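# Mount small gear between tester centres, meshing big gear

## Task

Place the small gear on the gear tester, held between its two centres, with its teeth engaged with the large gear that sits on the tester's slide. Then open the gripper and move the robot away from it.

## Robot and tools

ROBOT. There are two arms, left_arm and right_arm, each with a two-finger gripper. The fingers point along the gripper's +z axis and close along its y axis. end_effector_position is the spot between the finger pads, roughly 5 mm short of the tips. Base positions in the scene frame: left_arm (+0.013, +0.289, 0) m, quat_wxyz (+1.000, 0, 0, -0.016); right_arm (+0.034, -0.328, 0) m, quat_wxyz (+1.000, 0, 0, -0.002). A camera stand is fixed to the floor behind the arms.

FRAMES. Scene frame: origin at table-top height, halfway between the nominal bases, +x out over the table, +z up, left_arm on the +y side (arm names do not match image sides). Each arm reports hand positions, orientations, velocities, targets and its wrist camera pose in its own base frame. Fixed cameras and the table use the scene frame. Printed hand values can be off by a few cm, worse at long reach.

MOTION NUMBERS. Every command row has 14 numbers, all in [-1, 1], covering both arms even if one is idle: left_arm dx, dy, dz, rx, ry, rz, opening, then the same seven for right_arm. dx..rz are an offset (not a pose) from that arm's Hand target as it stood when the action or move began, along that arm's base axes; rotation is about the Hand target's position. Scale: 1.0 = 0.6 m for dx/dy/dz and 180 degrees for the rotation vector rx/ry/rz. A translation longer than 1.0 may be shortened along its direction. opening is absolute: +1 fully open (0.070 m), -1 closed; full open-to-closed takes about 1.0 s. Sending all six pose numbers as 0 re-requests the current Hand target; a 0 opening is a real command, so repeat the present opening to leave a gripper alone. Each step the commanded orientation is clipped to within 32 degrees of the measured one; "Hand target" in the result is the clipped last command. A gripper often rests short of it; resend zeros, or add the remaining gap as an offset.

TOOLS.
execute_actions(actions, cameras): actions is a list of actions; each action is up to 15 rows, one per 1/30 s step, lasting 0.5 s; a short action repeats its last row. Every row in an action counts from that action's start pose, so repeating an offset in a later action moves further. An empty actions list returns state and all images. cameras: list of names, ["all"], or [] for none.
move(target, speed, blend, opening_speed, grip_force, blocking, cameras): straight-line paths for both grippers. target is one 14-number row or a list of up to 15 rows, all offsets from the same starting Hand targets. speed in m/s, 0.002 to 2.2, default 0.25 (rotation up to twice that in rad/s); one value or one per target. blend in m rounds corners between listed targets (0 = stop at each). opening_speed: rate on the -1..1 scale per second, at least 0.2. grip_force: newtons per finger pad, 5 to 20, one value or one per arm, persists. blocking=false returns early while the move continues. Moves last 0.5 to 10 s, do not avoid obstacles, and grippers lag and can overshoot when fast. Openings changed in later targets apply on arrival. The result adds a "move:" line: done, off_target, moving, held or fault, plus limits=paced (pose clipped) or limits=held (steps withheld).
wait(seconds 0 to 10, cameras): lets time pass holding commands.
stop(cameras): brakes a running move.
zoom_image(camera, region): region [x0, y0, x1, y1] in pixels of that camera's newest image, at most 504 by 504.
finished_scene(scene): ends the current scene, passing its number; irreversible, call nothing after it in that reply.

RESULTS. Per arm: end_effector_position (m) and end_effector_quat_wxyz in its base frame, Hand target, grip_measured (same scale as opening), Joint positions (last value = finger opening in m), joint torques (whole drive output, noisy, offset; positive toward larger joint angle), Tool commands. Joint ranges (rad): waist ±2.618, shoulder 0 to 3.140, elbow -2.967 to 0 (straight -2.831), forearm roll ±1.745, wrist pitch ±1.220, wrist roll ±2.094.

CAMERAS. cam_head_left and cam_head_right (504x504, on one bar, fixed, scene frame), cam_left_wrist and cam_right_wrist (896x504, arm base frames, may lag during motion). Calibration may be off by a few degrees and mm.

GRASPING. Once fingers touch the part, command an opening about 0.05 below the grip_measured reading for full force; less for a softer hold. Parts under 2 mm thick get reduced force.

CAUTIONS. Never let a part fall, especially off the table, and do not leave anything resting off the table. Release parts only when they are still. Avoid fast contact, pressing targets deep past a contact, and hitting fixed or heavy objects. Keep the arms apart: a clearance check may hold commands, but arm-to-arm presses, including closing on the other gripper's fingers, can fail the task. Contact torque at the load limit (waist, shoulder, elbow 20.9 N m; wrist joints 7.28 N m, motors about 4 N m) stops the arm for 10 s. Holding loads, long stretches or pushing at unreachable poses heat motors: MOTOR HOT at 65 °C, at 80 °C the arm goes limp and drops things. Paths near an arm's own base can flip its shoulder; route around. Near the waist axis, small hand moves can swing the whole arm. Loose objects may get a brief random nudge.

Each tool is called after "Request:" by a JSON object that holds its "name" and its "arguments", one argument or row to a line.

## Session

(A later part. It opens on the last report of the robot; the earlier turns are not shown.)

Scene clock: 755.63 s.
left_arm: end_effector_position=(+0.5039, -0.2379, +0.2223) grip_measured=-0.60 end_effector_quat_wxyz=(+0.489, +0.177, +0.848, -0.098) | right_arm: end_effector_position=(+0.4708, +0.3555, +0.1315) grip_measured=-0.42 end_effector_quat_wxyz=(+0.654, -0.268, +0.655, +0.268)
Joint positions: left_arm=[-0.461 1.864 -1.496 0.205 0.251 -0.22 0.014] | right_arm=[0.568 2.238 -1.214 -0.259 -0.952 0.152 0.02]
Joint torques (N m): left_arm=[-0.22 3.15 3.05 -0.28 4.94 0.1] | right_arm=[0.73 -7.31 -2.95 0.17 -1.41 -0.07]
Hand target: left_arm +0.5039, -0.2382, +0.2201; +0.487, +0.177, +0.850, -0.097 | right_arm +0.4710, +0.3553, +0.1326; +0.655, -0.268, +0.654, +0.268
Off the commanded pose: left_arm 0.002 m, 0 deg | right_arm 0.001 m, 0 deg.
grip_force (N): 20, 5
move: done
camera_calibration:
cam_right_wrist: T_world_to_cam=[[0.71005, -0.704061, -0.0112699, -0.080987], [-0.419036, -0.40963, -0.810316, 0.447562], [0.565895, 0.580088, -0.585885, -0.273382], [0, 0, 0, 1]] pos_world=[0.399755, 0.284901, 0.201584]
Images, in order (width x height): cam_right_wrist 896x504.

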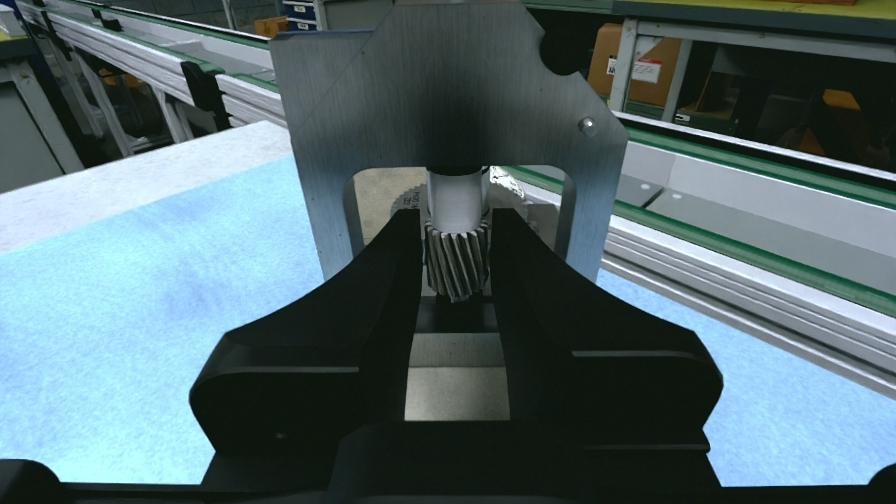

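Request:
{"name": "move", "arguments": {
  "target": [0,0,0,0,0,0,-1,-0.036,-0.035,0,0,0,0,-0.35],
  "speed": 0.08,
  "opening_speed": 0.4,
  "cameras": ["cam_right_wrist"]
}}

Request:
{"name": "zoom_image", "arguments": {
  "camera": "cam_right_wrist",
  "region": [380, 140, 540, 300]
}}

Scene clock: 765.17 s.
left_arm: end_effector_position=(+0.5039, -0.2379, +0.2223) grip_measured=-0.60 end_effector_quat_wxyz=(+0.489, +0.177, +0.848, -0.098) | right_arm: end_effector_position=(+0.4493, +0.3341, +0.1327) grip_measured=-0.35 end_effector_quat_wxyz=(+0.655, -0.268, +0.654, +0.269)
Joint positions: left_arm=[-0.461 1.864 -1.496 0.205 0.251 -0.22 0.014] | right_arm=[0.55 2.171 -1.065 -0.266 -1.036 0.139 0.023]
Joint torques (N m): left_arm=[-0.26 3.14 3.09 -0.28 4.95 0.05] | right_arm=[-0.13 -6.36 -3.31 0.12 -1.05 -0.02]
Hand target: left_arm +0.5039, -0.2382, +0.2201; +0.487, +0.177, +0.850, -0.097 | right_arm +0.4494, +0.3343, +0.1326; +0.655, -0.268, +0.654, +0.268
Off the commanded pose: left_arm 0.002 m, 0 deg | right_arm 0.000 m, 0 deg.
grip_force (N): 20, 5
move: done
camera_calibration:
cam_right_wrist: T_world_to_cam=[[0.709649, -0.70446, -0.0116144, -0.0804485], [-0.417803, -0.407493, -0.812028, 0.429749], [0.567309, 0.581107, -0.583503, -0.249272], [0, 0, 0, 1]] pos_world=[0.378055, 0.263301, 0.202583]
Images, in order (width x height): cam_right_wrist 896x504.

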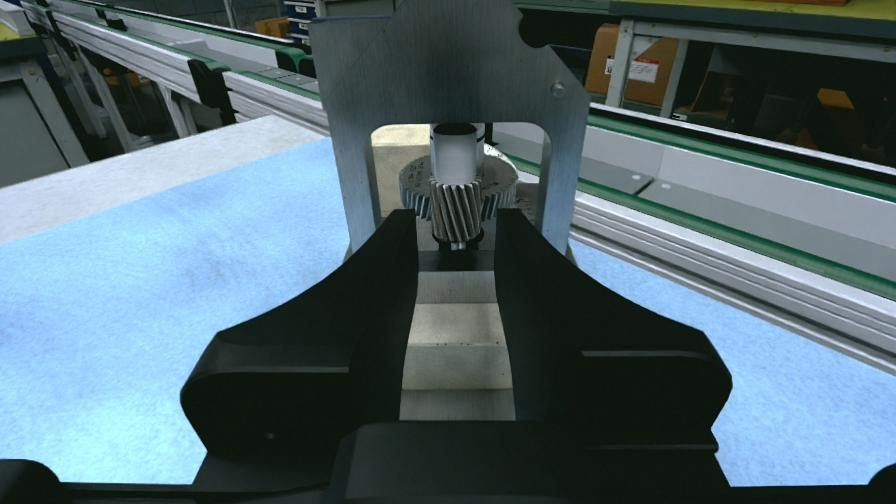

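Scaled by 3.150 from the camera's 896x504 image, which has a finer 1280x720 frame.

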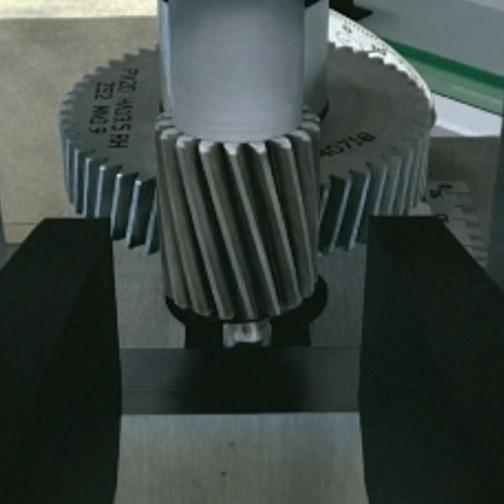

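Request:
{"name": "zoom_image", "arguments": {
  "camera": "cam_right_wrist",
  "region": [420, 100, 500, 180]
}}

Request:
{"name": "zoom_image", "arguments": {
  "camera": "cam_right_wrist",
  "region": [420, 200, 500, 260]
}}

Scaled by 6.300 from the camera's 896x504 image, which has a finer 1280x720 frame.

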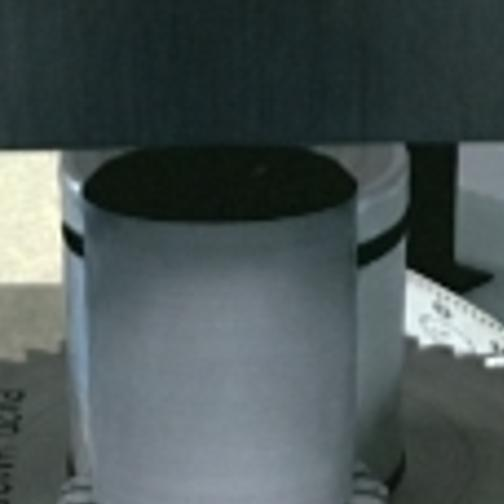

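Scaled by 6.300 from the camera's 896x504 image, which has a finer 1280x720 frame.

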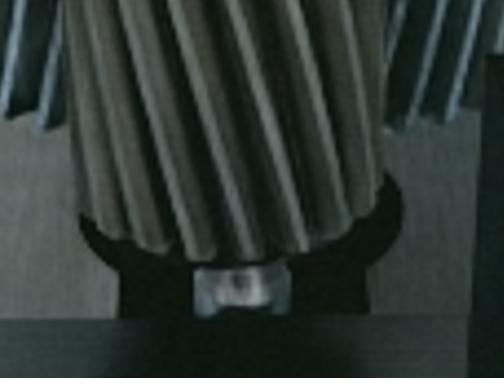

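Request:
{"name": "move", "arguments": {
  "target": [
    [0,0,0,0,0,0,-1,-0.09,-0.0875,0,0,0,0,-0.35],
    [0,0,0,0,0,0,-1,-0.09,-0.0875,-0.055,0,0,0,-0.35]
  ],
  "speed": 0.15,
  "cameras": ["cam_right_wrist"]
}}

Request:
{"name": "zoom_image", "arguments": {
  "camera": "cam_right_wrist",
  "region": [400, 60, 500, 160]
}}

Scene clock: 775.30 s.
left_arm: end_effector_position=(+0.5039, -0.2379, +0.2223) grip_measured=-0.60 end_effector_quat_wxyz=(+0.489, +0.177, +0.848, -0.098) | right_arm: end_effector_position=(+0.3956, +0.2818, +0.0996) grip_measured=-0.35 end_effector_quat_wxyz=(+0.634, -0.277, +0.674, +0.260)
Joint positions: left_arm=[-0.461 1.864 -1.496 0.205 0.251 -0.22 0.014] | right_arm=[0.488 2.101 -0.735 -0.308 -1.229 0.087 0.023]
Joint torques (N m): left_arm=[-0.14 3.09 3.14 -0.3 4.95 0.03] | right_arm=[0.8 -5.98 -2.8 0.06 -1.38 0.11]
Hand target: left_arm +0.5039, -0.2382, +0.2201; +0.487, +0.177, +0.850, -0.097 | right_arm +0.3954, +0.2818, +0.0996; +0.655, -0.268, +0.654, +0.268
Off the commanded pose: left_arm 0.002 m, 0 deg | right_arm 0.000 m, 4 deg.
joint sent to its limit (right arm) — joint 5 (wrist pitch), lower limit. The joint targets are off in orientation, not in position.
grip_force (N): 20, 5
move: off_target (right_arm)
camera_calibration:
cam_right_wrist: T_world_to_cam=[[0.709312, -0.704801, -0.0114938, -0.0793519], [-0.453234, -0.443525, -0.773217, 0.379317], [0.539867, 0.553661, -0.634037, -0.184211], [0, 0, 0, 1]] pos_world=[0.327654, 0.2143, 0.175586]
Images, in order (width x height): cam_right_wrist 896x504.

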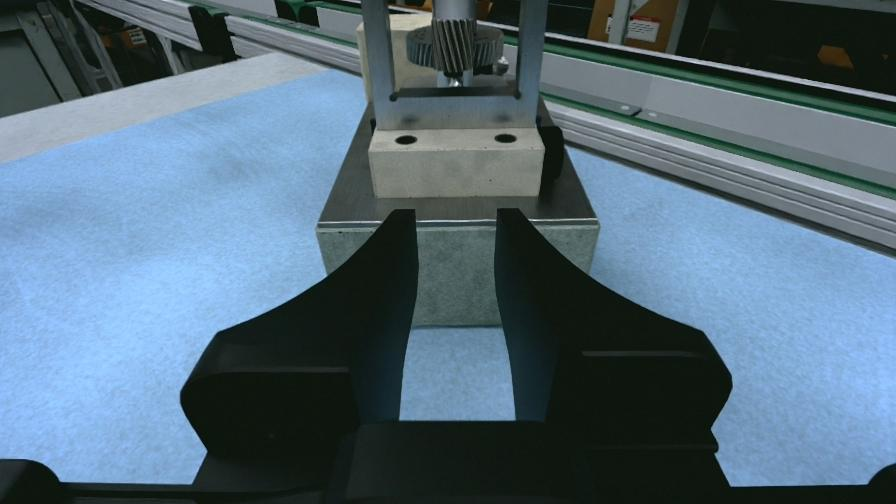

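Scaled by 5.040 from the camera's 896x504 image, which has a finer 1280x720 frame.

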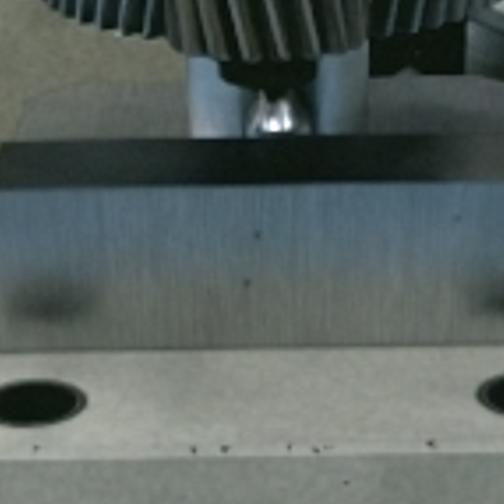

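Request:
{"name": "move", "arguments": {
  "target": [
    [0,0,0,0,0,0,-1,0.03,0.029,0.084,0.3595,0.3475,0,-0.35],
    [0,0,0,0,0,0,-1,0.05,0.048,0.084,0.3595,0.3475,0,-0.35]
  ],
  "speed": 0.4,
  "cameras": ["cam_right_wrist"]
}}

Scene clock: 788.23 s.
left_arm: end_effector_position=(+0.5039, -0.2379, +0.2223) grip_measured=-0.60 end_effector_quat_wxyz=(+0.489, +0.177, +0.848, -0.098) | right_arm: end_effector_position=(+0.4256, +0.3107, +0.1500) grip_measured=-0.35 end_effector_quat_wxyz=(+0.278, +0.275, +0.648, +0.654)
Joint positions: left_arm=[-0.461 1.864 -1.496 0.205 0.251 -0.22 0.014] | right_arm=[0.532 2.055 -0.914 -0.267 -1.078 1.7 0.023]
Joint torques (N m): left_arm=[-0.13 3.13 3.14 -0.28 4.95 -0.01] | right_arm=[0.47 -6.25 -2.56 0.24 -1.42 0.12]
Hand target: left_arm +0.5039, -0.2382, +0.2201; +0.487, +0.177, +0.850, -0.097 | right_arm +0.4254, +0.3106, +0.1500; +0.278, +0.275, +0.648, +0.654
Off the commanded pose: left_arm 0.002 m, 0 deg | right_arm 0.000 m, 0 deg.
grip_force (N): 20, 5
move: done
camera_calibration:
cam_right_wrist: T_world_to_cam=[[0.00839421, 0.0209873, -0.999745, 0.141409], [-0.984126, 0.177412, -0.00453873, 0.362536], [0.177271, 0.983913, 0.0221434, -0.262201], [0, 0, 0, 1]] pos_world=[0.402075, 0.190697, 0.148825]
Images, in order (width x height): cam_right_wrist 896x504.

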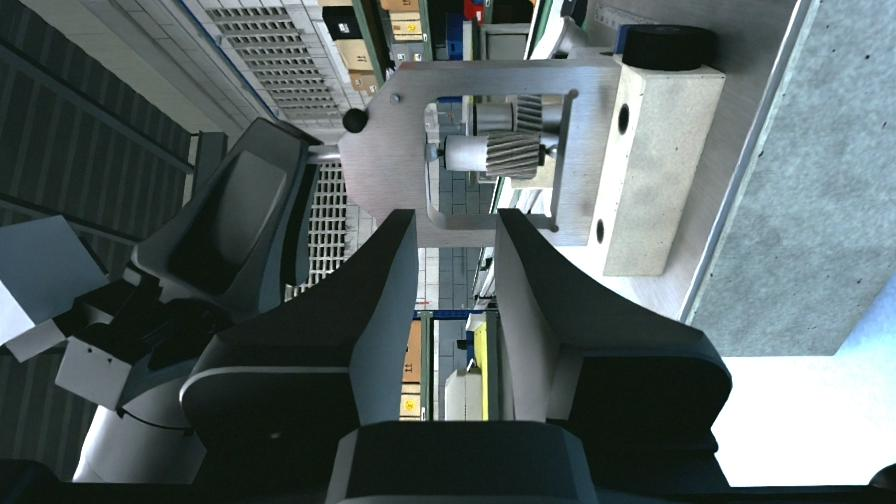

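Superb view.

Request:
{"name": "zoom_image", "arguments": {
  "camera": "cam_right_wrist",
  "region": [420, 90, 580, 220]
}}

Scaled by 3.150 from the camera's 896x504 image, which has a finer 1280x720 frame.

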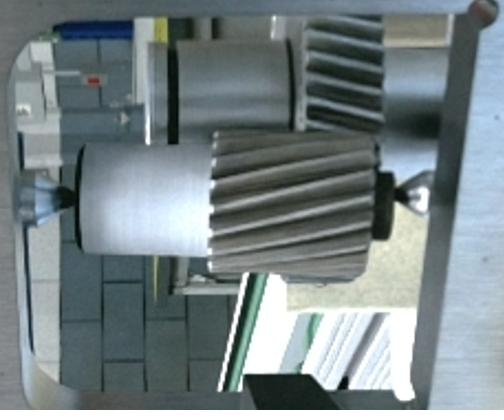

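Request:
{"name": "zoom_image", "arguments": {
  "camera": "cam_right_wrist",
  "region": [520, 130, 570, 180]
}}

Request:
{"name": "zoom_image", "arguments": {
  "camera": "cam_right_wrist",
  "region": [420, 130, 470, 180]
}}

Scaled by 10.080 from the camera's 896x504 image, which has a finer 1280x720 frame.

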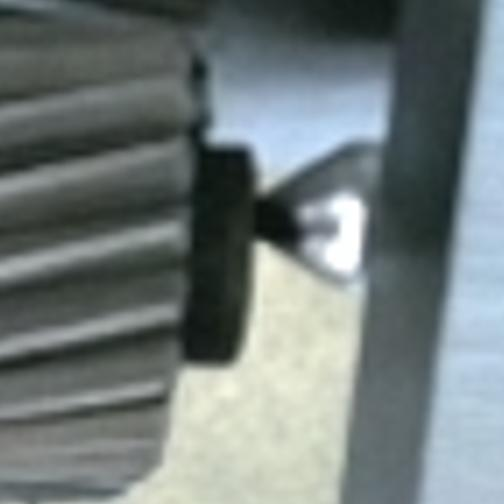

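Scaled by 10.080 from the camera's 896x504 image, which has a finer 1280x720 frame.

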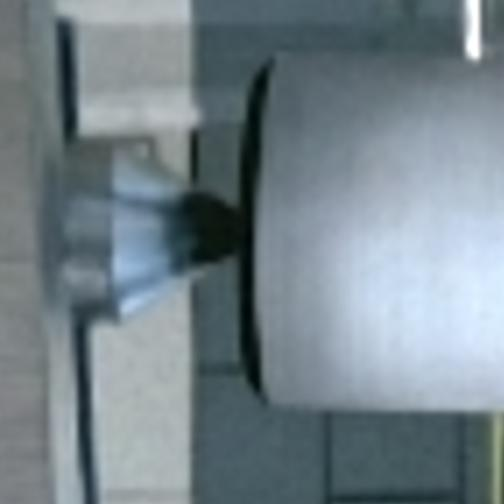

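Request:
{"name": "move", "arguments": {
  "target": [
    [0,0,0,0,0,0,-1,0,0,-0.033,-0.3595,-0.3475,0,-0.35],
    [0,0,0,0,0,0,-1,0.06,0.0585,-0.033,-0.3595,-0.3475,0,-0.35],
    [0,0,0,0,0,0,-1,0.0852,0.084,-0.033,-0.3595,-0.3475,0,-0.35]
  ],
  "speed": [0.4,0.1,0.05],
  "cameras": ["cam_right_wrist"]
}}

Request:
{"name": "zoom_image", "arguments": {
  "camera": "cam_right_wrist",
  "region": [380, 140, 540, 320]
}}

Scene clock: 817.47 s.
left_arm: end_effector_position=(+0.5039, -0.2379, +0.2223) grip_measured=-0.60 end_effector_quat_wxyz=(+0.489, +0.177, +0.848, -0.098) | right_arm: end_effector_position=(+0.4770, +0.3609, +0.1304) grip_measured=-0.35 end_effector_quat_wxyz=(+0.655, -0.268, +0.654, +0.268)
Joint positions: left_arm=[-0.461 1.864 -1.496 0.205 0.251 -0.22 0.014] | right_arm=[0.572 2.261 -1.255 -0.256 -0.937 0.153 0.023]
Joint torques (N m): left_arm=[-0.08 3.14 3.23 -0.29 4.96 -0.07] | right_arm=[0.58 -7.33 -2.87 0.25 -1.42 0.14]
Hand target: left_arm +0.5039, -0.2382, +0.2201; +0.487, +0.177, +0.850, -0.097 | right_arm +0.4765, +0.3610, +0.1302; +0.655, -0.268, +0.654, +0.268
Off the commanded pose: left_arm 0.002 m, 0 deg | right_arm 0.001 m, 0 deg.
grip_force (N): 20, 5
move: done
camera_calibration:
cam_right_wrist: T_world_to_cam=[[0.709492, -0.704639, -0.0102348, -0.0812029], [-0.417241, -0.408322, -0.8119, 0.450322], [0.567918, 0.580307, -0.583706, -0.281993], [0, 0, 0, 1]] pos_world=[0.405655, 0.2903, 0.200184]
Images, in order (width x height): cam_right_wrist 896x504.

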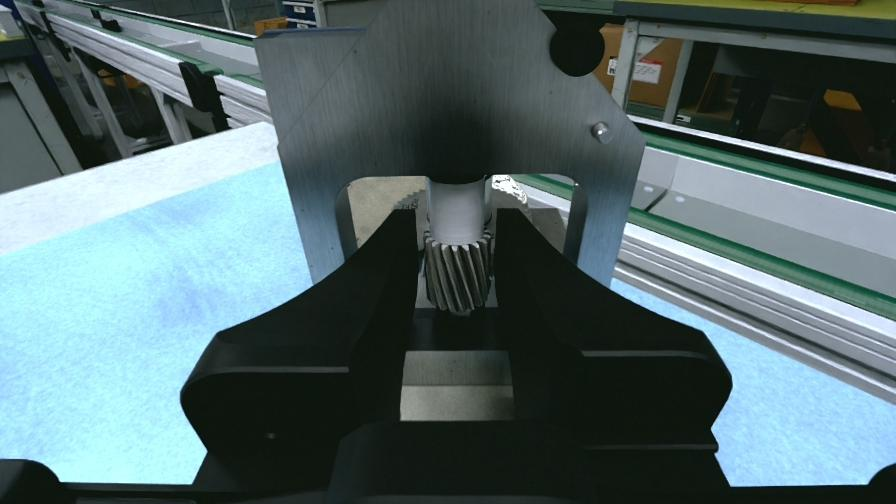

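Scaled by 2.800 from the camera's 896x504 image, which has a finer 1280x720 frame.

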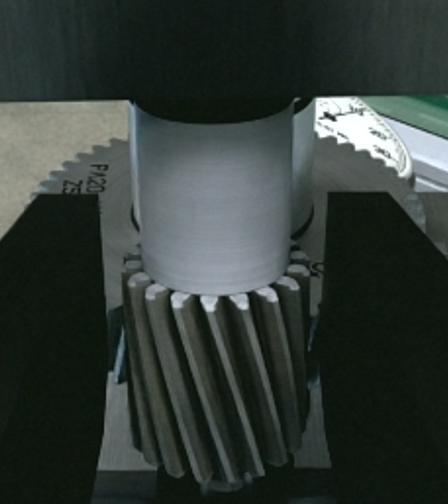

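Request:
{"name": "move", "arguments": {
  "target": [0,0,0,0,0,0,-1,0,0,0,0,0,0,-1],
  "speed": 0.03,
  "opening_speed": 0.4,
  "grip_force": [20,9]
}}

Request:
{"name": "move", "arguments": {
  "target": [
    [0,0,0.0133,0,0,0,-1,0,0,0,0,0,0,-1],
    [0,0,0.0133,0,0,0,-1,0,0,0.004,0,0,0,-1],
    [0,0,0.0133,0,0,0,-1,0.0025,0.0003,0.004,0,0,0,-1],
    [0,0,0.0133,0,0,0,-1,0.0025,0.0003,-0.002,0,0,0,-1]
  ],
  "speed": 0.02,
  "cameras": ["cam_right_wrist"]
}}

Request:
{"name": "zoom_image", "arguments": {
  "camera": "cam_right_wrist",
  "region": [380, 140, 540, 320]
}}

Scene clock: 828.53 s.
left_arm: end_effector_position=(+0.5039, -0.2379, +0.2223) grip_measured=-0.60 end_effector_quat_wxyz=(+0.489, +0.177, +0.848, -0.098) | right_arm: end_effector_position=(+0.4768, +0.3608, +0.1300) grip_measured=-0.48 end_effector_quat_wxyz=(+0.655, -0.268, +0.654, +0.268)
Joint positions: left_arm=[-0.461 1.864 -1.496 0.205 0.251 -0.22 0.014] | right_arm=[0.572 2.261 -1.254 -0.256 -0.937 0.153 0.018]
Joint torques (N m): left_arm=[0.06 3.14 3.29 -0.29 4.96 -0.11] | right_arm=[1.31 -7.51 -2.85 0.13 -1.4 0.22]
Hand target: left_arm +0.5039, -0.2382, +0.2201; +0.487, +0.177, +0.850, -0.097 | right_arm +0.4765, +0.3610, +0.1302; +0.655, -0.268, +0.654, +0.268
Off the commanded pose: left_arm 0.002 m, 0 deg | right_arm 0.000 m, 0 deg.
grip_force (N): 20, 9
move: done

Scene clock: 830.27 s.
left_arm: end_effector_position=(+0.5037, -0.2376, +0.2247) grip_measured=-0.60 end_effector_quat_wxyz=(+0.484, +0.177, +0.852, -0.096) | right_arm: end_effector_position=(+0.4775, +0.3620, +0.1312) grip_measured=-0.48 end_effector_quat_wxyz=(+0.656, -0.268, +0.651, +0.270)
Joint positions: left_arm=[-0.461 1.865 -1.518 0.184 0.284 -0.198 0.014] | right_arm=[0.572 2.265 -1.261 -0.259 -0.94 0.156 0.018]
Joint torques (N m): left_arm=[-0.02 -7.61 -3.08 -0.13 -0.45 0.09] | right_arm=[-0.91 -6.76 -4.71 0.53 -0.91 -0.07]
Hand target: left_arm +0.5039, -0.2382, +0.2281; +0.487, +0.177, +0.850, -0.097 | right_arm +0.4780, +0.3612, +0.1290; +0.655, -0.268, +0.654, +0.268
Off the commanded pose: left_arm 0.003 m, 0 deg | right_arm 0.002 m, 0 deg.
grip_force (N): 20, 9
move: done
camera_calibration:
cam_right_wrist: T_world_to_cam=[[0.711586, -0.702522, -0.0103609, -0.0825017], [-0.412913, -0.406219, -0.815162, 0.449263], [0.568461, 0.584336, -0.579141, -0.284703], [0, 0, 0, 1]] pos_world=[0.406056, 0.290902, 0.200484]
Images, in order (width x height): cam_right_wrist 896x504.

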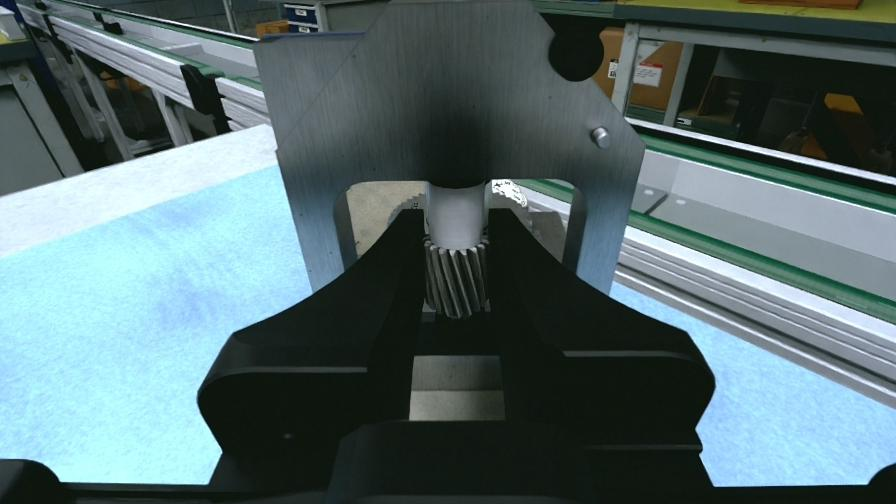

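Scaled by 2.800 from the camera's 896x504 image, which has a finer 1280x720 frame.

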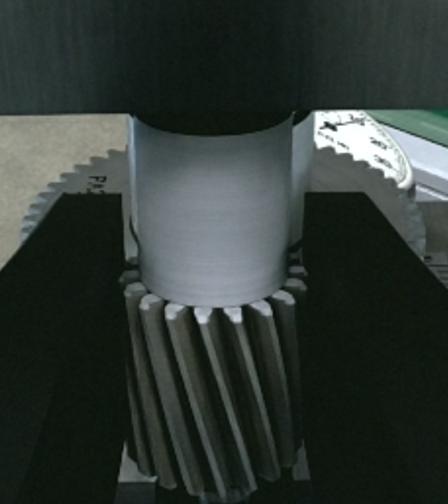

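Request:
{"name": "move", "arguments": {
  "target": [0,0,0,0,0,0,-1,0,0,0,0,0,0,-1],
  "speed": 0.02
}}

Request:
{"name": "move", "arguments": {
  "target": [0,0,-0.0135,0,0,0,-1,0,0,0,0,0,0,-1],
  "speed": 0.02,
  "cameras": ["cam_right_wrist"]
}}

Request:
{"name": "zoom_image", "arguments": {
  "camera": "cam_right_wrist",
  "region": [380, 140, 540, 320]
}}

Scene clock: 835.40 s.
left_arm: end_effector_position=(+0.5039, -0.2378, +0.2275) grip_measured=-0.60 end_effector_quat_wxyz=(+0.487, +0.177, +0.850, -0.097) | right_arm: end_effector_position=(+0.4782, +0.3612, +0.1295) grip_measured=-0.48 end_effector_quat_wxyz=(+0.655, -0.268, +0.653, +0.269)
Joint positions: left_arm=[-0.461 1.863 -1.52 0.184 0.282 -0.198 0.014] | right_arm=[0.571 2.267 -1.262 -0.258 -0.937 0.156 0.018]
Joint torques (N m): left_arm=[0.16 -10.02 -5.96 0.06 -3.5 -0.14] | right_arm=[1.3 -5.49 -2.91 0 -0.01 0.08]
Hand target: left_arm +0.5039, -0.2382, +0.2281; +0.487, +0.177, +0.850, -0.097 | right_arm +0.4780, +0.3612, +0.1290; +0.655, -0.268, +0.654, +0.268
Off the commanded pose: left_arm 0.001 m, 0 deg | right_arm 0.001 m, 0 deg.
grip_force (N): 20, 9
move: done

Scene clock: 836.10 s.
left_arm: end_effector_position=(+0.5042, -0.2380, +0.2219) grip_measured=-0.60 end_effector_quat_wxyz=(+0.489, +0.177, +0.848, -0.098) | right_arm: end_effector_position=(+0.4782, +0.3612, +0.1293) grip_measured=-0.48 end_effector_quat_wxyz=(+0.655, -0.268, +0.654, +0.268)
Joint positions: left_arm=[-0.461 1.866 -1.497 0.205 0.25 -0.22 0.014] | right_arm=[0.571 2.267 -1.262 -0.258 -0.936 0.156 0.018]
Joint torques (N m): left_arm=[0.19 -7.69 -4.26 0.02 -2.75 -0.1] | right_arm=[1.27 -5.43 -2.87 0.01 -0.21 0.1]
Hand target: left_arm +0.5039, -0.2382, +0.2200; +0.487, +0.177, +0.850, -0.097 | right_arm +0.4780, +0.3612, +0.1290; +0.655, -0.268, +0.654, +0.268
Off the commanded pose: left_arm 0.002 m, 0 deg | right_arm 0.000 m, 0 deg.
grip_force (N): 20, 9
move: done
camera_calibration:
cam_right_wrist: T_world_to_cam=[[0.709568, -0.704542, -0.0115327, -0.0817962], [-0.417803, -0.407492, -0.812029, 0.450065], [0.567409, 0.581008, -0.583503, -0.283527], [0, 0, 0, 1]] pos_world=[0.406955, 0.2905, 0.199084]
Images, in order (width x height): cam_right_wrist 896x504.

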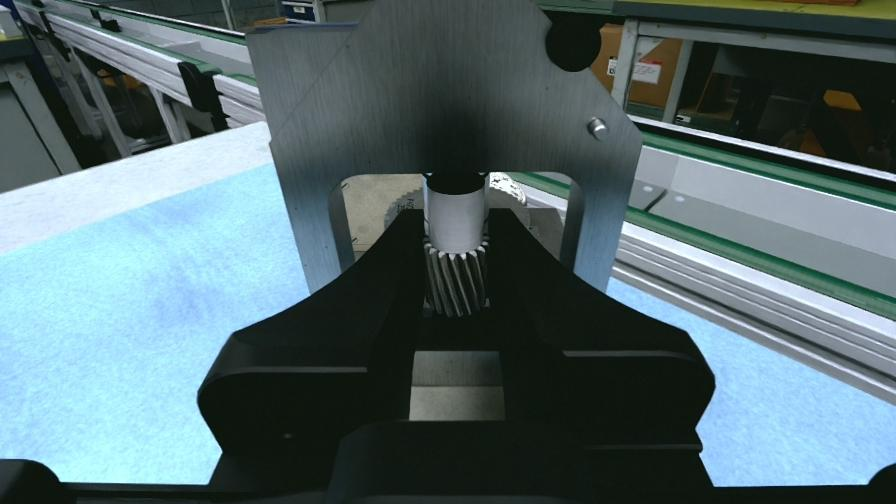

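Scaled by 2.800 from the camera's 896x504 image, which has a finer 1280x720 frame.

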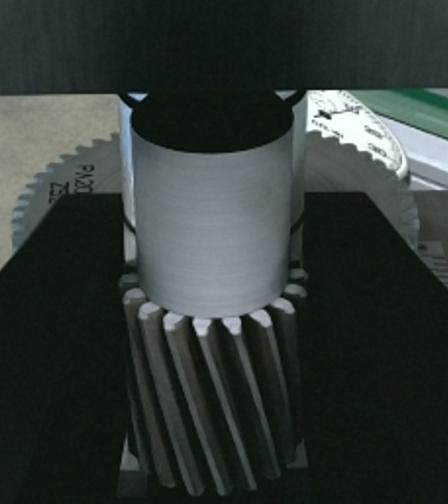

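Request:
{"name": "move", "arguments": {
  "target": [0,0,-0.005,0,0,0,-1,0,0,0,0,0,0,-0.4],
  "speed": 0.02,
  "opening_speed": 0.3
}}

Request:
{"name": "move", "arguments": {
  "target": [
    [0,0,0,0,0,0,-1,-0.03,-0.029,0,0,0,0,-0.35],
    [0,0,0,0,0,0,-1,-0.107,-0.103,0.01,0,0,0,-0.35],
    [0,0,0,0,0,0,-1,-0.0877,-0.0843,0.035,0.3595,0.3475,0,-0.35]
  ],
  "speed": [0.06,0.15,0.4],
  "cameras": ["cam_right_wrist"]
}}

Request:
{"name": "zoom_image", "arguments": {
  "camera": "cam_right_wrist",
  "region": [420, 90, 580, 220]
}}

Scene clock: 844.03 s.
left_arm: end_effector_position=(+0.5042, -0.2380, +0.2175) grip_measured=-0.60 end_effector_quat_wxyz=(+0.488, +0.177, +0.849, -0.098) | right_arm: end_effector_position=(+0.4779, +0.3612, +0.1292) grip_measured=-0.40 end_effector_quat_wxyz=(+0.655, -0.268, +0.654, +0.269)
Joint positions: left_arm=[-0.461 1.87 -1.487 0.214 0.241 -0.23 0.014] | right_arm=[0.571 2.267 -1.261 -0.259 -0.937 0.156 0.021]
Joint torques (N m): left_arm=[0.3 -1.26 -0.38 -0.14 0.65 -0.13] | right_arm=[0.6 -6.98 -3.64 0.29 -1.07 0.09]
Hand target: left_arm +0.5039, -0.2382, +0.2170; +0.487, +0.177, +0.850, -0.097 | right_arm +0.4780, +0.3612, +0.1290; +0.655, -0.268, +0.654, +0.268
Off the commanded pose: left_arm 0.001 m, 0 deg | right_arm 0.000 m, 0 deg.
grip_force (N): 20, 9
move: done

Scene clock: 847.73 s.
left_arm: end_effector_position=(+0.5042, -0.2380, +0.2175) grip_measured=-0.60 end_effector_quat_wxyz=(+0.488, +0.177, +0.849, -0.098) | right_arm: end_effector_position=(+0.4251, +0.3110, +0.1498) grip_measured=-0.35 end_effector_quat_wxyz=(+0.278, +0.275, +0.648, +0.654)
Joint positions: left_arm=[-0.461 1.87 -1.487 0.214 0.241 -0.23 0.014] | right_arm=[0.534 2.055 -0.913 -0.266 -1.079 1.701 0.023]
Joint torques (N m): left_arm=[0.28 -0.75 0.14 -0.32 1.24 -0.11] | right_arm=[-0.54 -6.38 -3.26 0.09 -1.12 -0.12]
Hand target: left_arm +0.5039, -0.2382, +0.2170; +0.487, +0.177, +0.850, -0.097 | right_arm +0.4254, +0.3106, +0.1500; +0.278, +0.275, +0.648, +0.654
Off the commanded pose: left_arm 0.001 m, 0 deg | right_arm 0.001 m, 0 deg.
grip_force (N): 20, 9
move: done
camera_calibration:
cam_right_wrist: T_world_to_cam=[[0.00722487, 0.0224284, -0.999722, 0.141298], [-0.984244, 0.176786, -0.00314688, 0.362047], [0.176666, 0.983994, 0.0233523, -0.262371], [0, 0, 0, 1]] pos_world=[0.401674, 0.190998, 0.148525]
Images, in order (width x height): cam_right_wrist 896x504.

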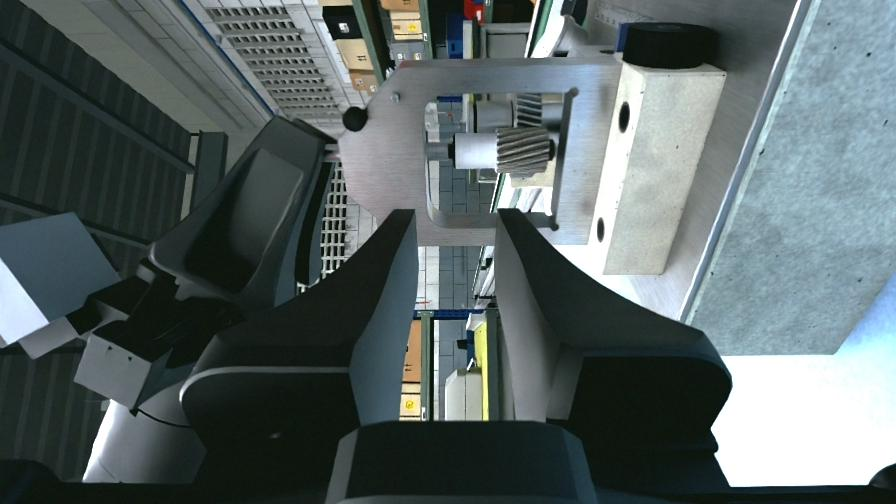

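Scaled by 3.150 from the camera's 896x504 image, which has a finer 1280x720 frame.

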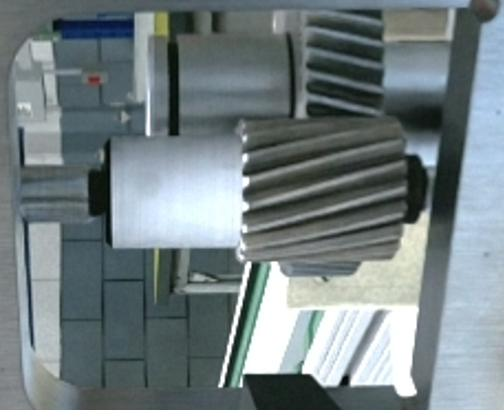

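Request:
{"name": "move", "arguments": {
  "target": [
    [0,0,0,0,0,0,-0.3,-0.03,-0.03,0,0,0,0,-0.35],
    [-0.13,0.06,0.085,0,0,0,-0.2,-0.09,-0.0875,0,0,0,0,-0.35],
    [-0.2,0.12,0.14,0,0,0,-0.2,-0.075,-0.074,-0.03,-0.3595,-0.3475,0,-0.35]
  ],
  "speed": [0.05,0.15,0.4],
  "opening_speed": 1,
  "cameras": ["cam_right_wrist"]
}}

Request:
{"name": "zoom_image", "arguments": {
  "camera": "cam_right_wrist",
  "region": [380, 20, 560, 200]
}}

Scene clock: 858.10 s.
left_arm: end_effector_position=(+0.3838, -0.1664, +0.3014) grip_measured=-0.20 end_effector_quat_wxyz=(+0.488, +0.177, +0.849, -0.098) | right_arm: end_effector_position=(+0.3806, +0.2661, +0.1325) grip_measured=-0.35 end_effector_quat_wxyz=(+0.646, -0.272, +0.662, +0.264)
Joint positions: left_arm=[-0.414 1.349 -1.2 0.02 0.469 -0.015 0.028] | right_arm=[0.461 1.972 -0.647 -0.336 -1.23 0.107 0.023]
Joint torques (N m): left_arm=[0.29 -3.6 -2.73 -0.23 -1.23 0.12] | right_arm=[0.77 -4.98 -2.86 0.29 -1.08 0.17]
Hand target: left_arm +0.3839, -0.1662, +0.3010; +0.487, +0.177, +0.850, -0.097 | right_arm +0.3804, +0.2662, +0.1320; +0.655, -0.268, +0.654, +0.268
Off the commanded pose: left_arm 0.001 m, 0 deg | right_arm 0.001 m, 2 deg.
joint sent to its limit (right arm) — joint 5 (wrist pitch), lower limit. The joint targets still meet the commanded pose.
grip_force (N): 20, 9
move: done
camera_calibration:
cam_right_wrist: T_world_to_cam=[[0.709074, -0.705054, -0.0106205, -0.0793454], [-0.432885, -0.423366, -0.795847, 0.380933], [0.556618, 0.568912, -0.605405, -0.160779], [0, 0, 0, 1]] pos_world=[0.310654, 0.1968, 0.204985]
Images, in order (width x height): cam_right_wrist 896x504.

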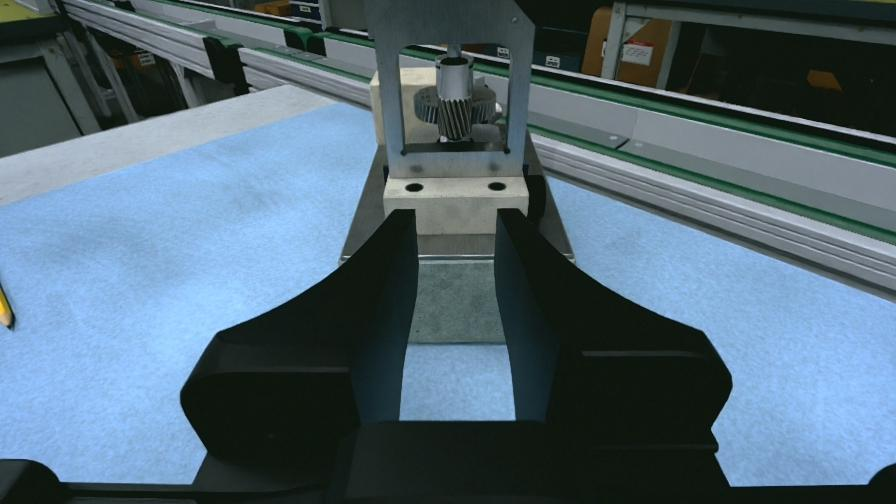

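Scaled by 2.800 from the camera's 896x504 image, which has a finer 1280x720 frame.

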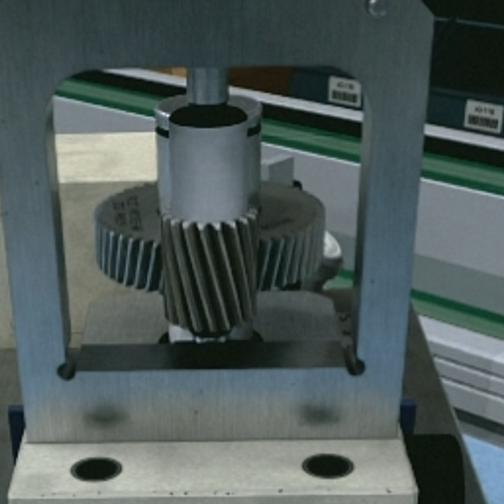

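Request:
{"name": "wait", "arguments": {
  "seconds": 0,
  "cameras": ["cam_left_wrist"]
}}

Request:
{"name": "zoom_image", "arguments": {
  "camera": "cam_left_wrist",
  "region": [330, 100, 550, 320]
}}

Scene clock: 860.57 s.
left_arm: end_effector_position=(+0.3838, -0.1664, +0.3014) grip_measured=-0.20 end_effector_quat_wxyz=(+0.488, +0.177, +0.849, -0.098) | right_arm: end_effector_position=(+0.3806, +0.2661, +0.1325) grip_measured=-0.35 end_effector_quat_wxyz=(+0.646, -0.272, +0.662, +0.264)
Joint positions: left_arm=[-0.414 1.349 -1.2 0.02 0.469 -0.015 0.028] | right_arm=[0.461 1.972 -0.647 -0.336 -1.23 0.107 0.023]
Joint torques (N m): left_arm=[-0.25 -3.23 -2.83 -0.07 -1.36 -0.15] | right_arm=[0.24 -5.49 -2.66 0.26 -1.1 0.18]
Hand target: left_arm +0.3839, -0.1662, +0.3010; +0.487, +0.177, +0.850, -0.097 | right_arm +0.3804, +0.2662, +0.1320; +0.655, -0.268, +0.654, +0.268
Tool commands: left_gripper/opening=-0.2 right_gripper/opening=-0.35
Off the commanded pose: left_arm 0.001 m, 0 deg | right_arm 0.001 m, 2 deg.
grip_force (N): 20, 9
camera_calibration:
cam_left_wrist: T_world_to_cam=[[-0.431647, -0.902017, -0.00685953, 0.0152378], [-0.820244, 0.395657, -0.413104, 0.502884], [0.37534, -0.172688, -0.910658, 0.227886], [0, 0, 0, 1]] pos_world=[0.33353, -0.145872, 0.415374]
Images, in order (width x height): cam_left_wrist 896x504.

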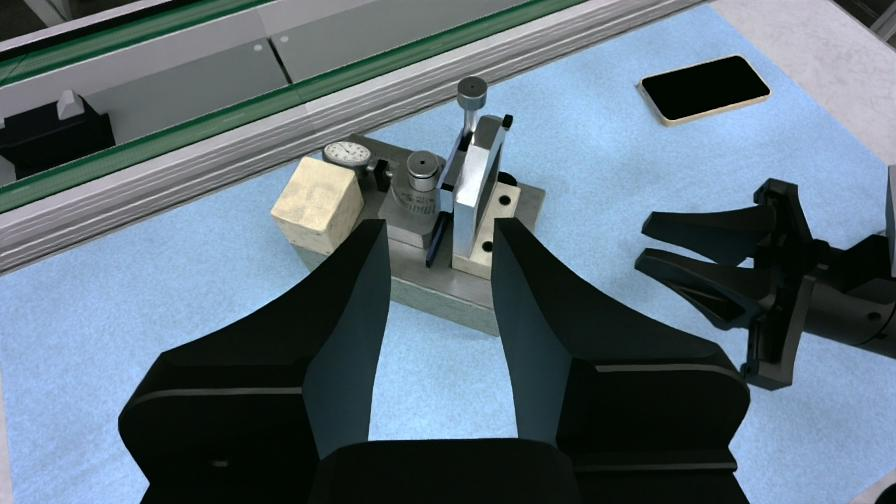

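Scaled by 2.291 from the camera's 896x504 image, which has a finer 1280x720 frame.

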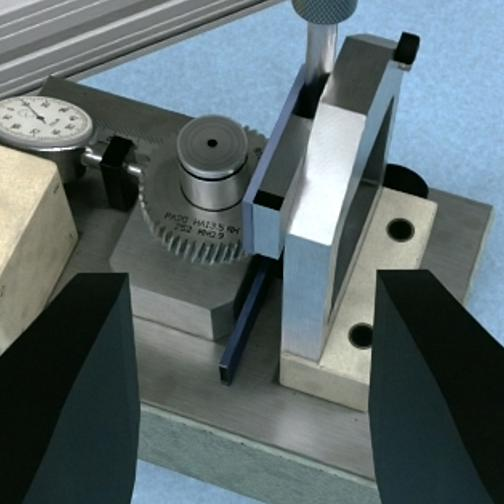

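Request:
{"name": "move", "arguments": {
  "target": [0.03,-0.03,-0.168,-0.07,-0.151,0,-0.2,0,0,0,0,0,0,-0.35],
  "speed": 0.25,
  "cameras": ["cam_left_wrist"]
}}

Request:
{"name": "zoom_image", "arguments": {
  "camera": "cam_left_wrist",
  "region": [340, 80, 560, 300]
}}

Scene clock: 875.53 s.
left_arm: end_effector_position=(+0.4019, -0.1843, +0.1997) grip_measured=-0.20 end_effector_quat_wxyz=(+0.689, +0.141, +0.696, -0.145) | right_arm: end_effector_position=(+0.3806, +0.2661, +0.1325) grip_measured=-0.35 end_effector_quat_wxyz=(+0.646, -0.272, +0.662, +0.264)
Joint positions: left_arm=[-0.452 1.667 -0.584 -0.054 -0.987 0.021 0.028] | right_arm=[0.461 1.972 -0.647 -0.336 -1.23 0.107 0.023]
Joint torques (N m): left_arm=[-0.57 -5.05 -2.35 -0.18 -1.31 0.18] | right_arm=[-0.45 -5.58 -2.28 0.26 -1.14 0.18]
Hand target: left_arm +0.4019, -0.1842, +0.2002; +0.689, +0.141, +0.696, -0.145 | right_arm +0.3804, +0.2662, +0.1320; +0.655, -0.268, +0.654, +0.268
Off the commanded pose: left_arm 0.000 m, 0 deg | right_arm 0.001 m, 2 deg.
joint sent to its limit (right arm) — joint 5 (wrist pitch), lower limit. The joint targets still meet the commanded pose.
grip_force (N): 20, 9
move: done
camera_calibration:
cam_left_wrist: T_world_to_cam=[[-0.426972, -0.904195, -0.0112822, 0.00487447], [-0.524568, 0.257832, -0.811388, 0.418135], [0.736562, -0.340521, -0.584399, -0.115842], [0, 0, 0, 1]] pos_world=[0.306746, -0.142848, 0.271627]
Images, in order (width x height): cam_left_wrist 896x504.

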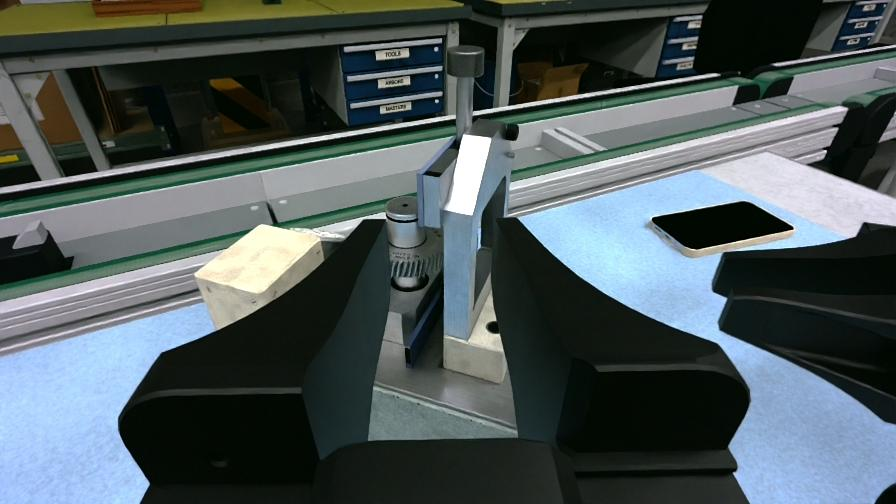

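Scaled by 2.291 from the camera's 896x504 image, which has a finer 1280x720 frame.

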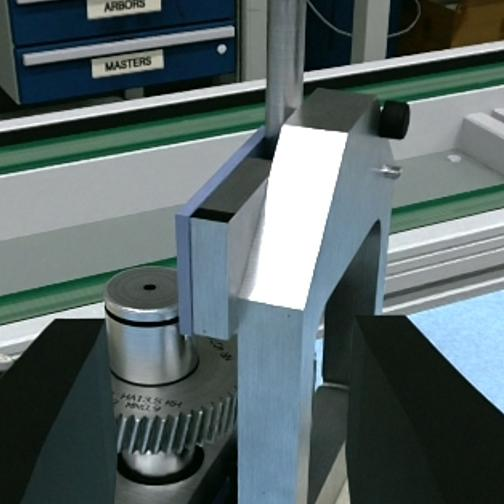

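Request:
{"name": "finished_scene", "arguments": {
  "scene": 2
}}

The scene is finished: the task was done.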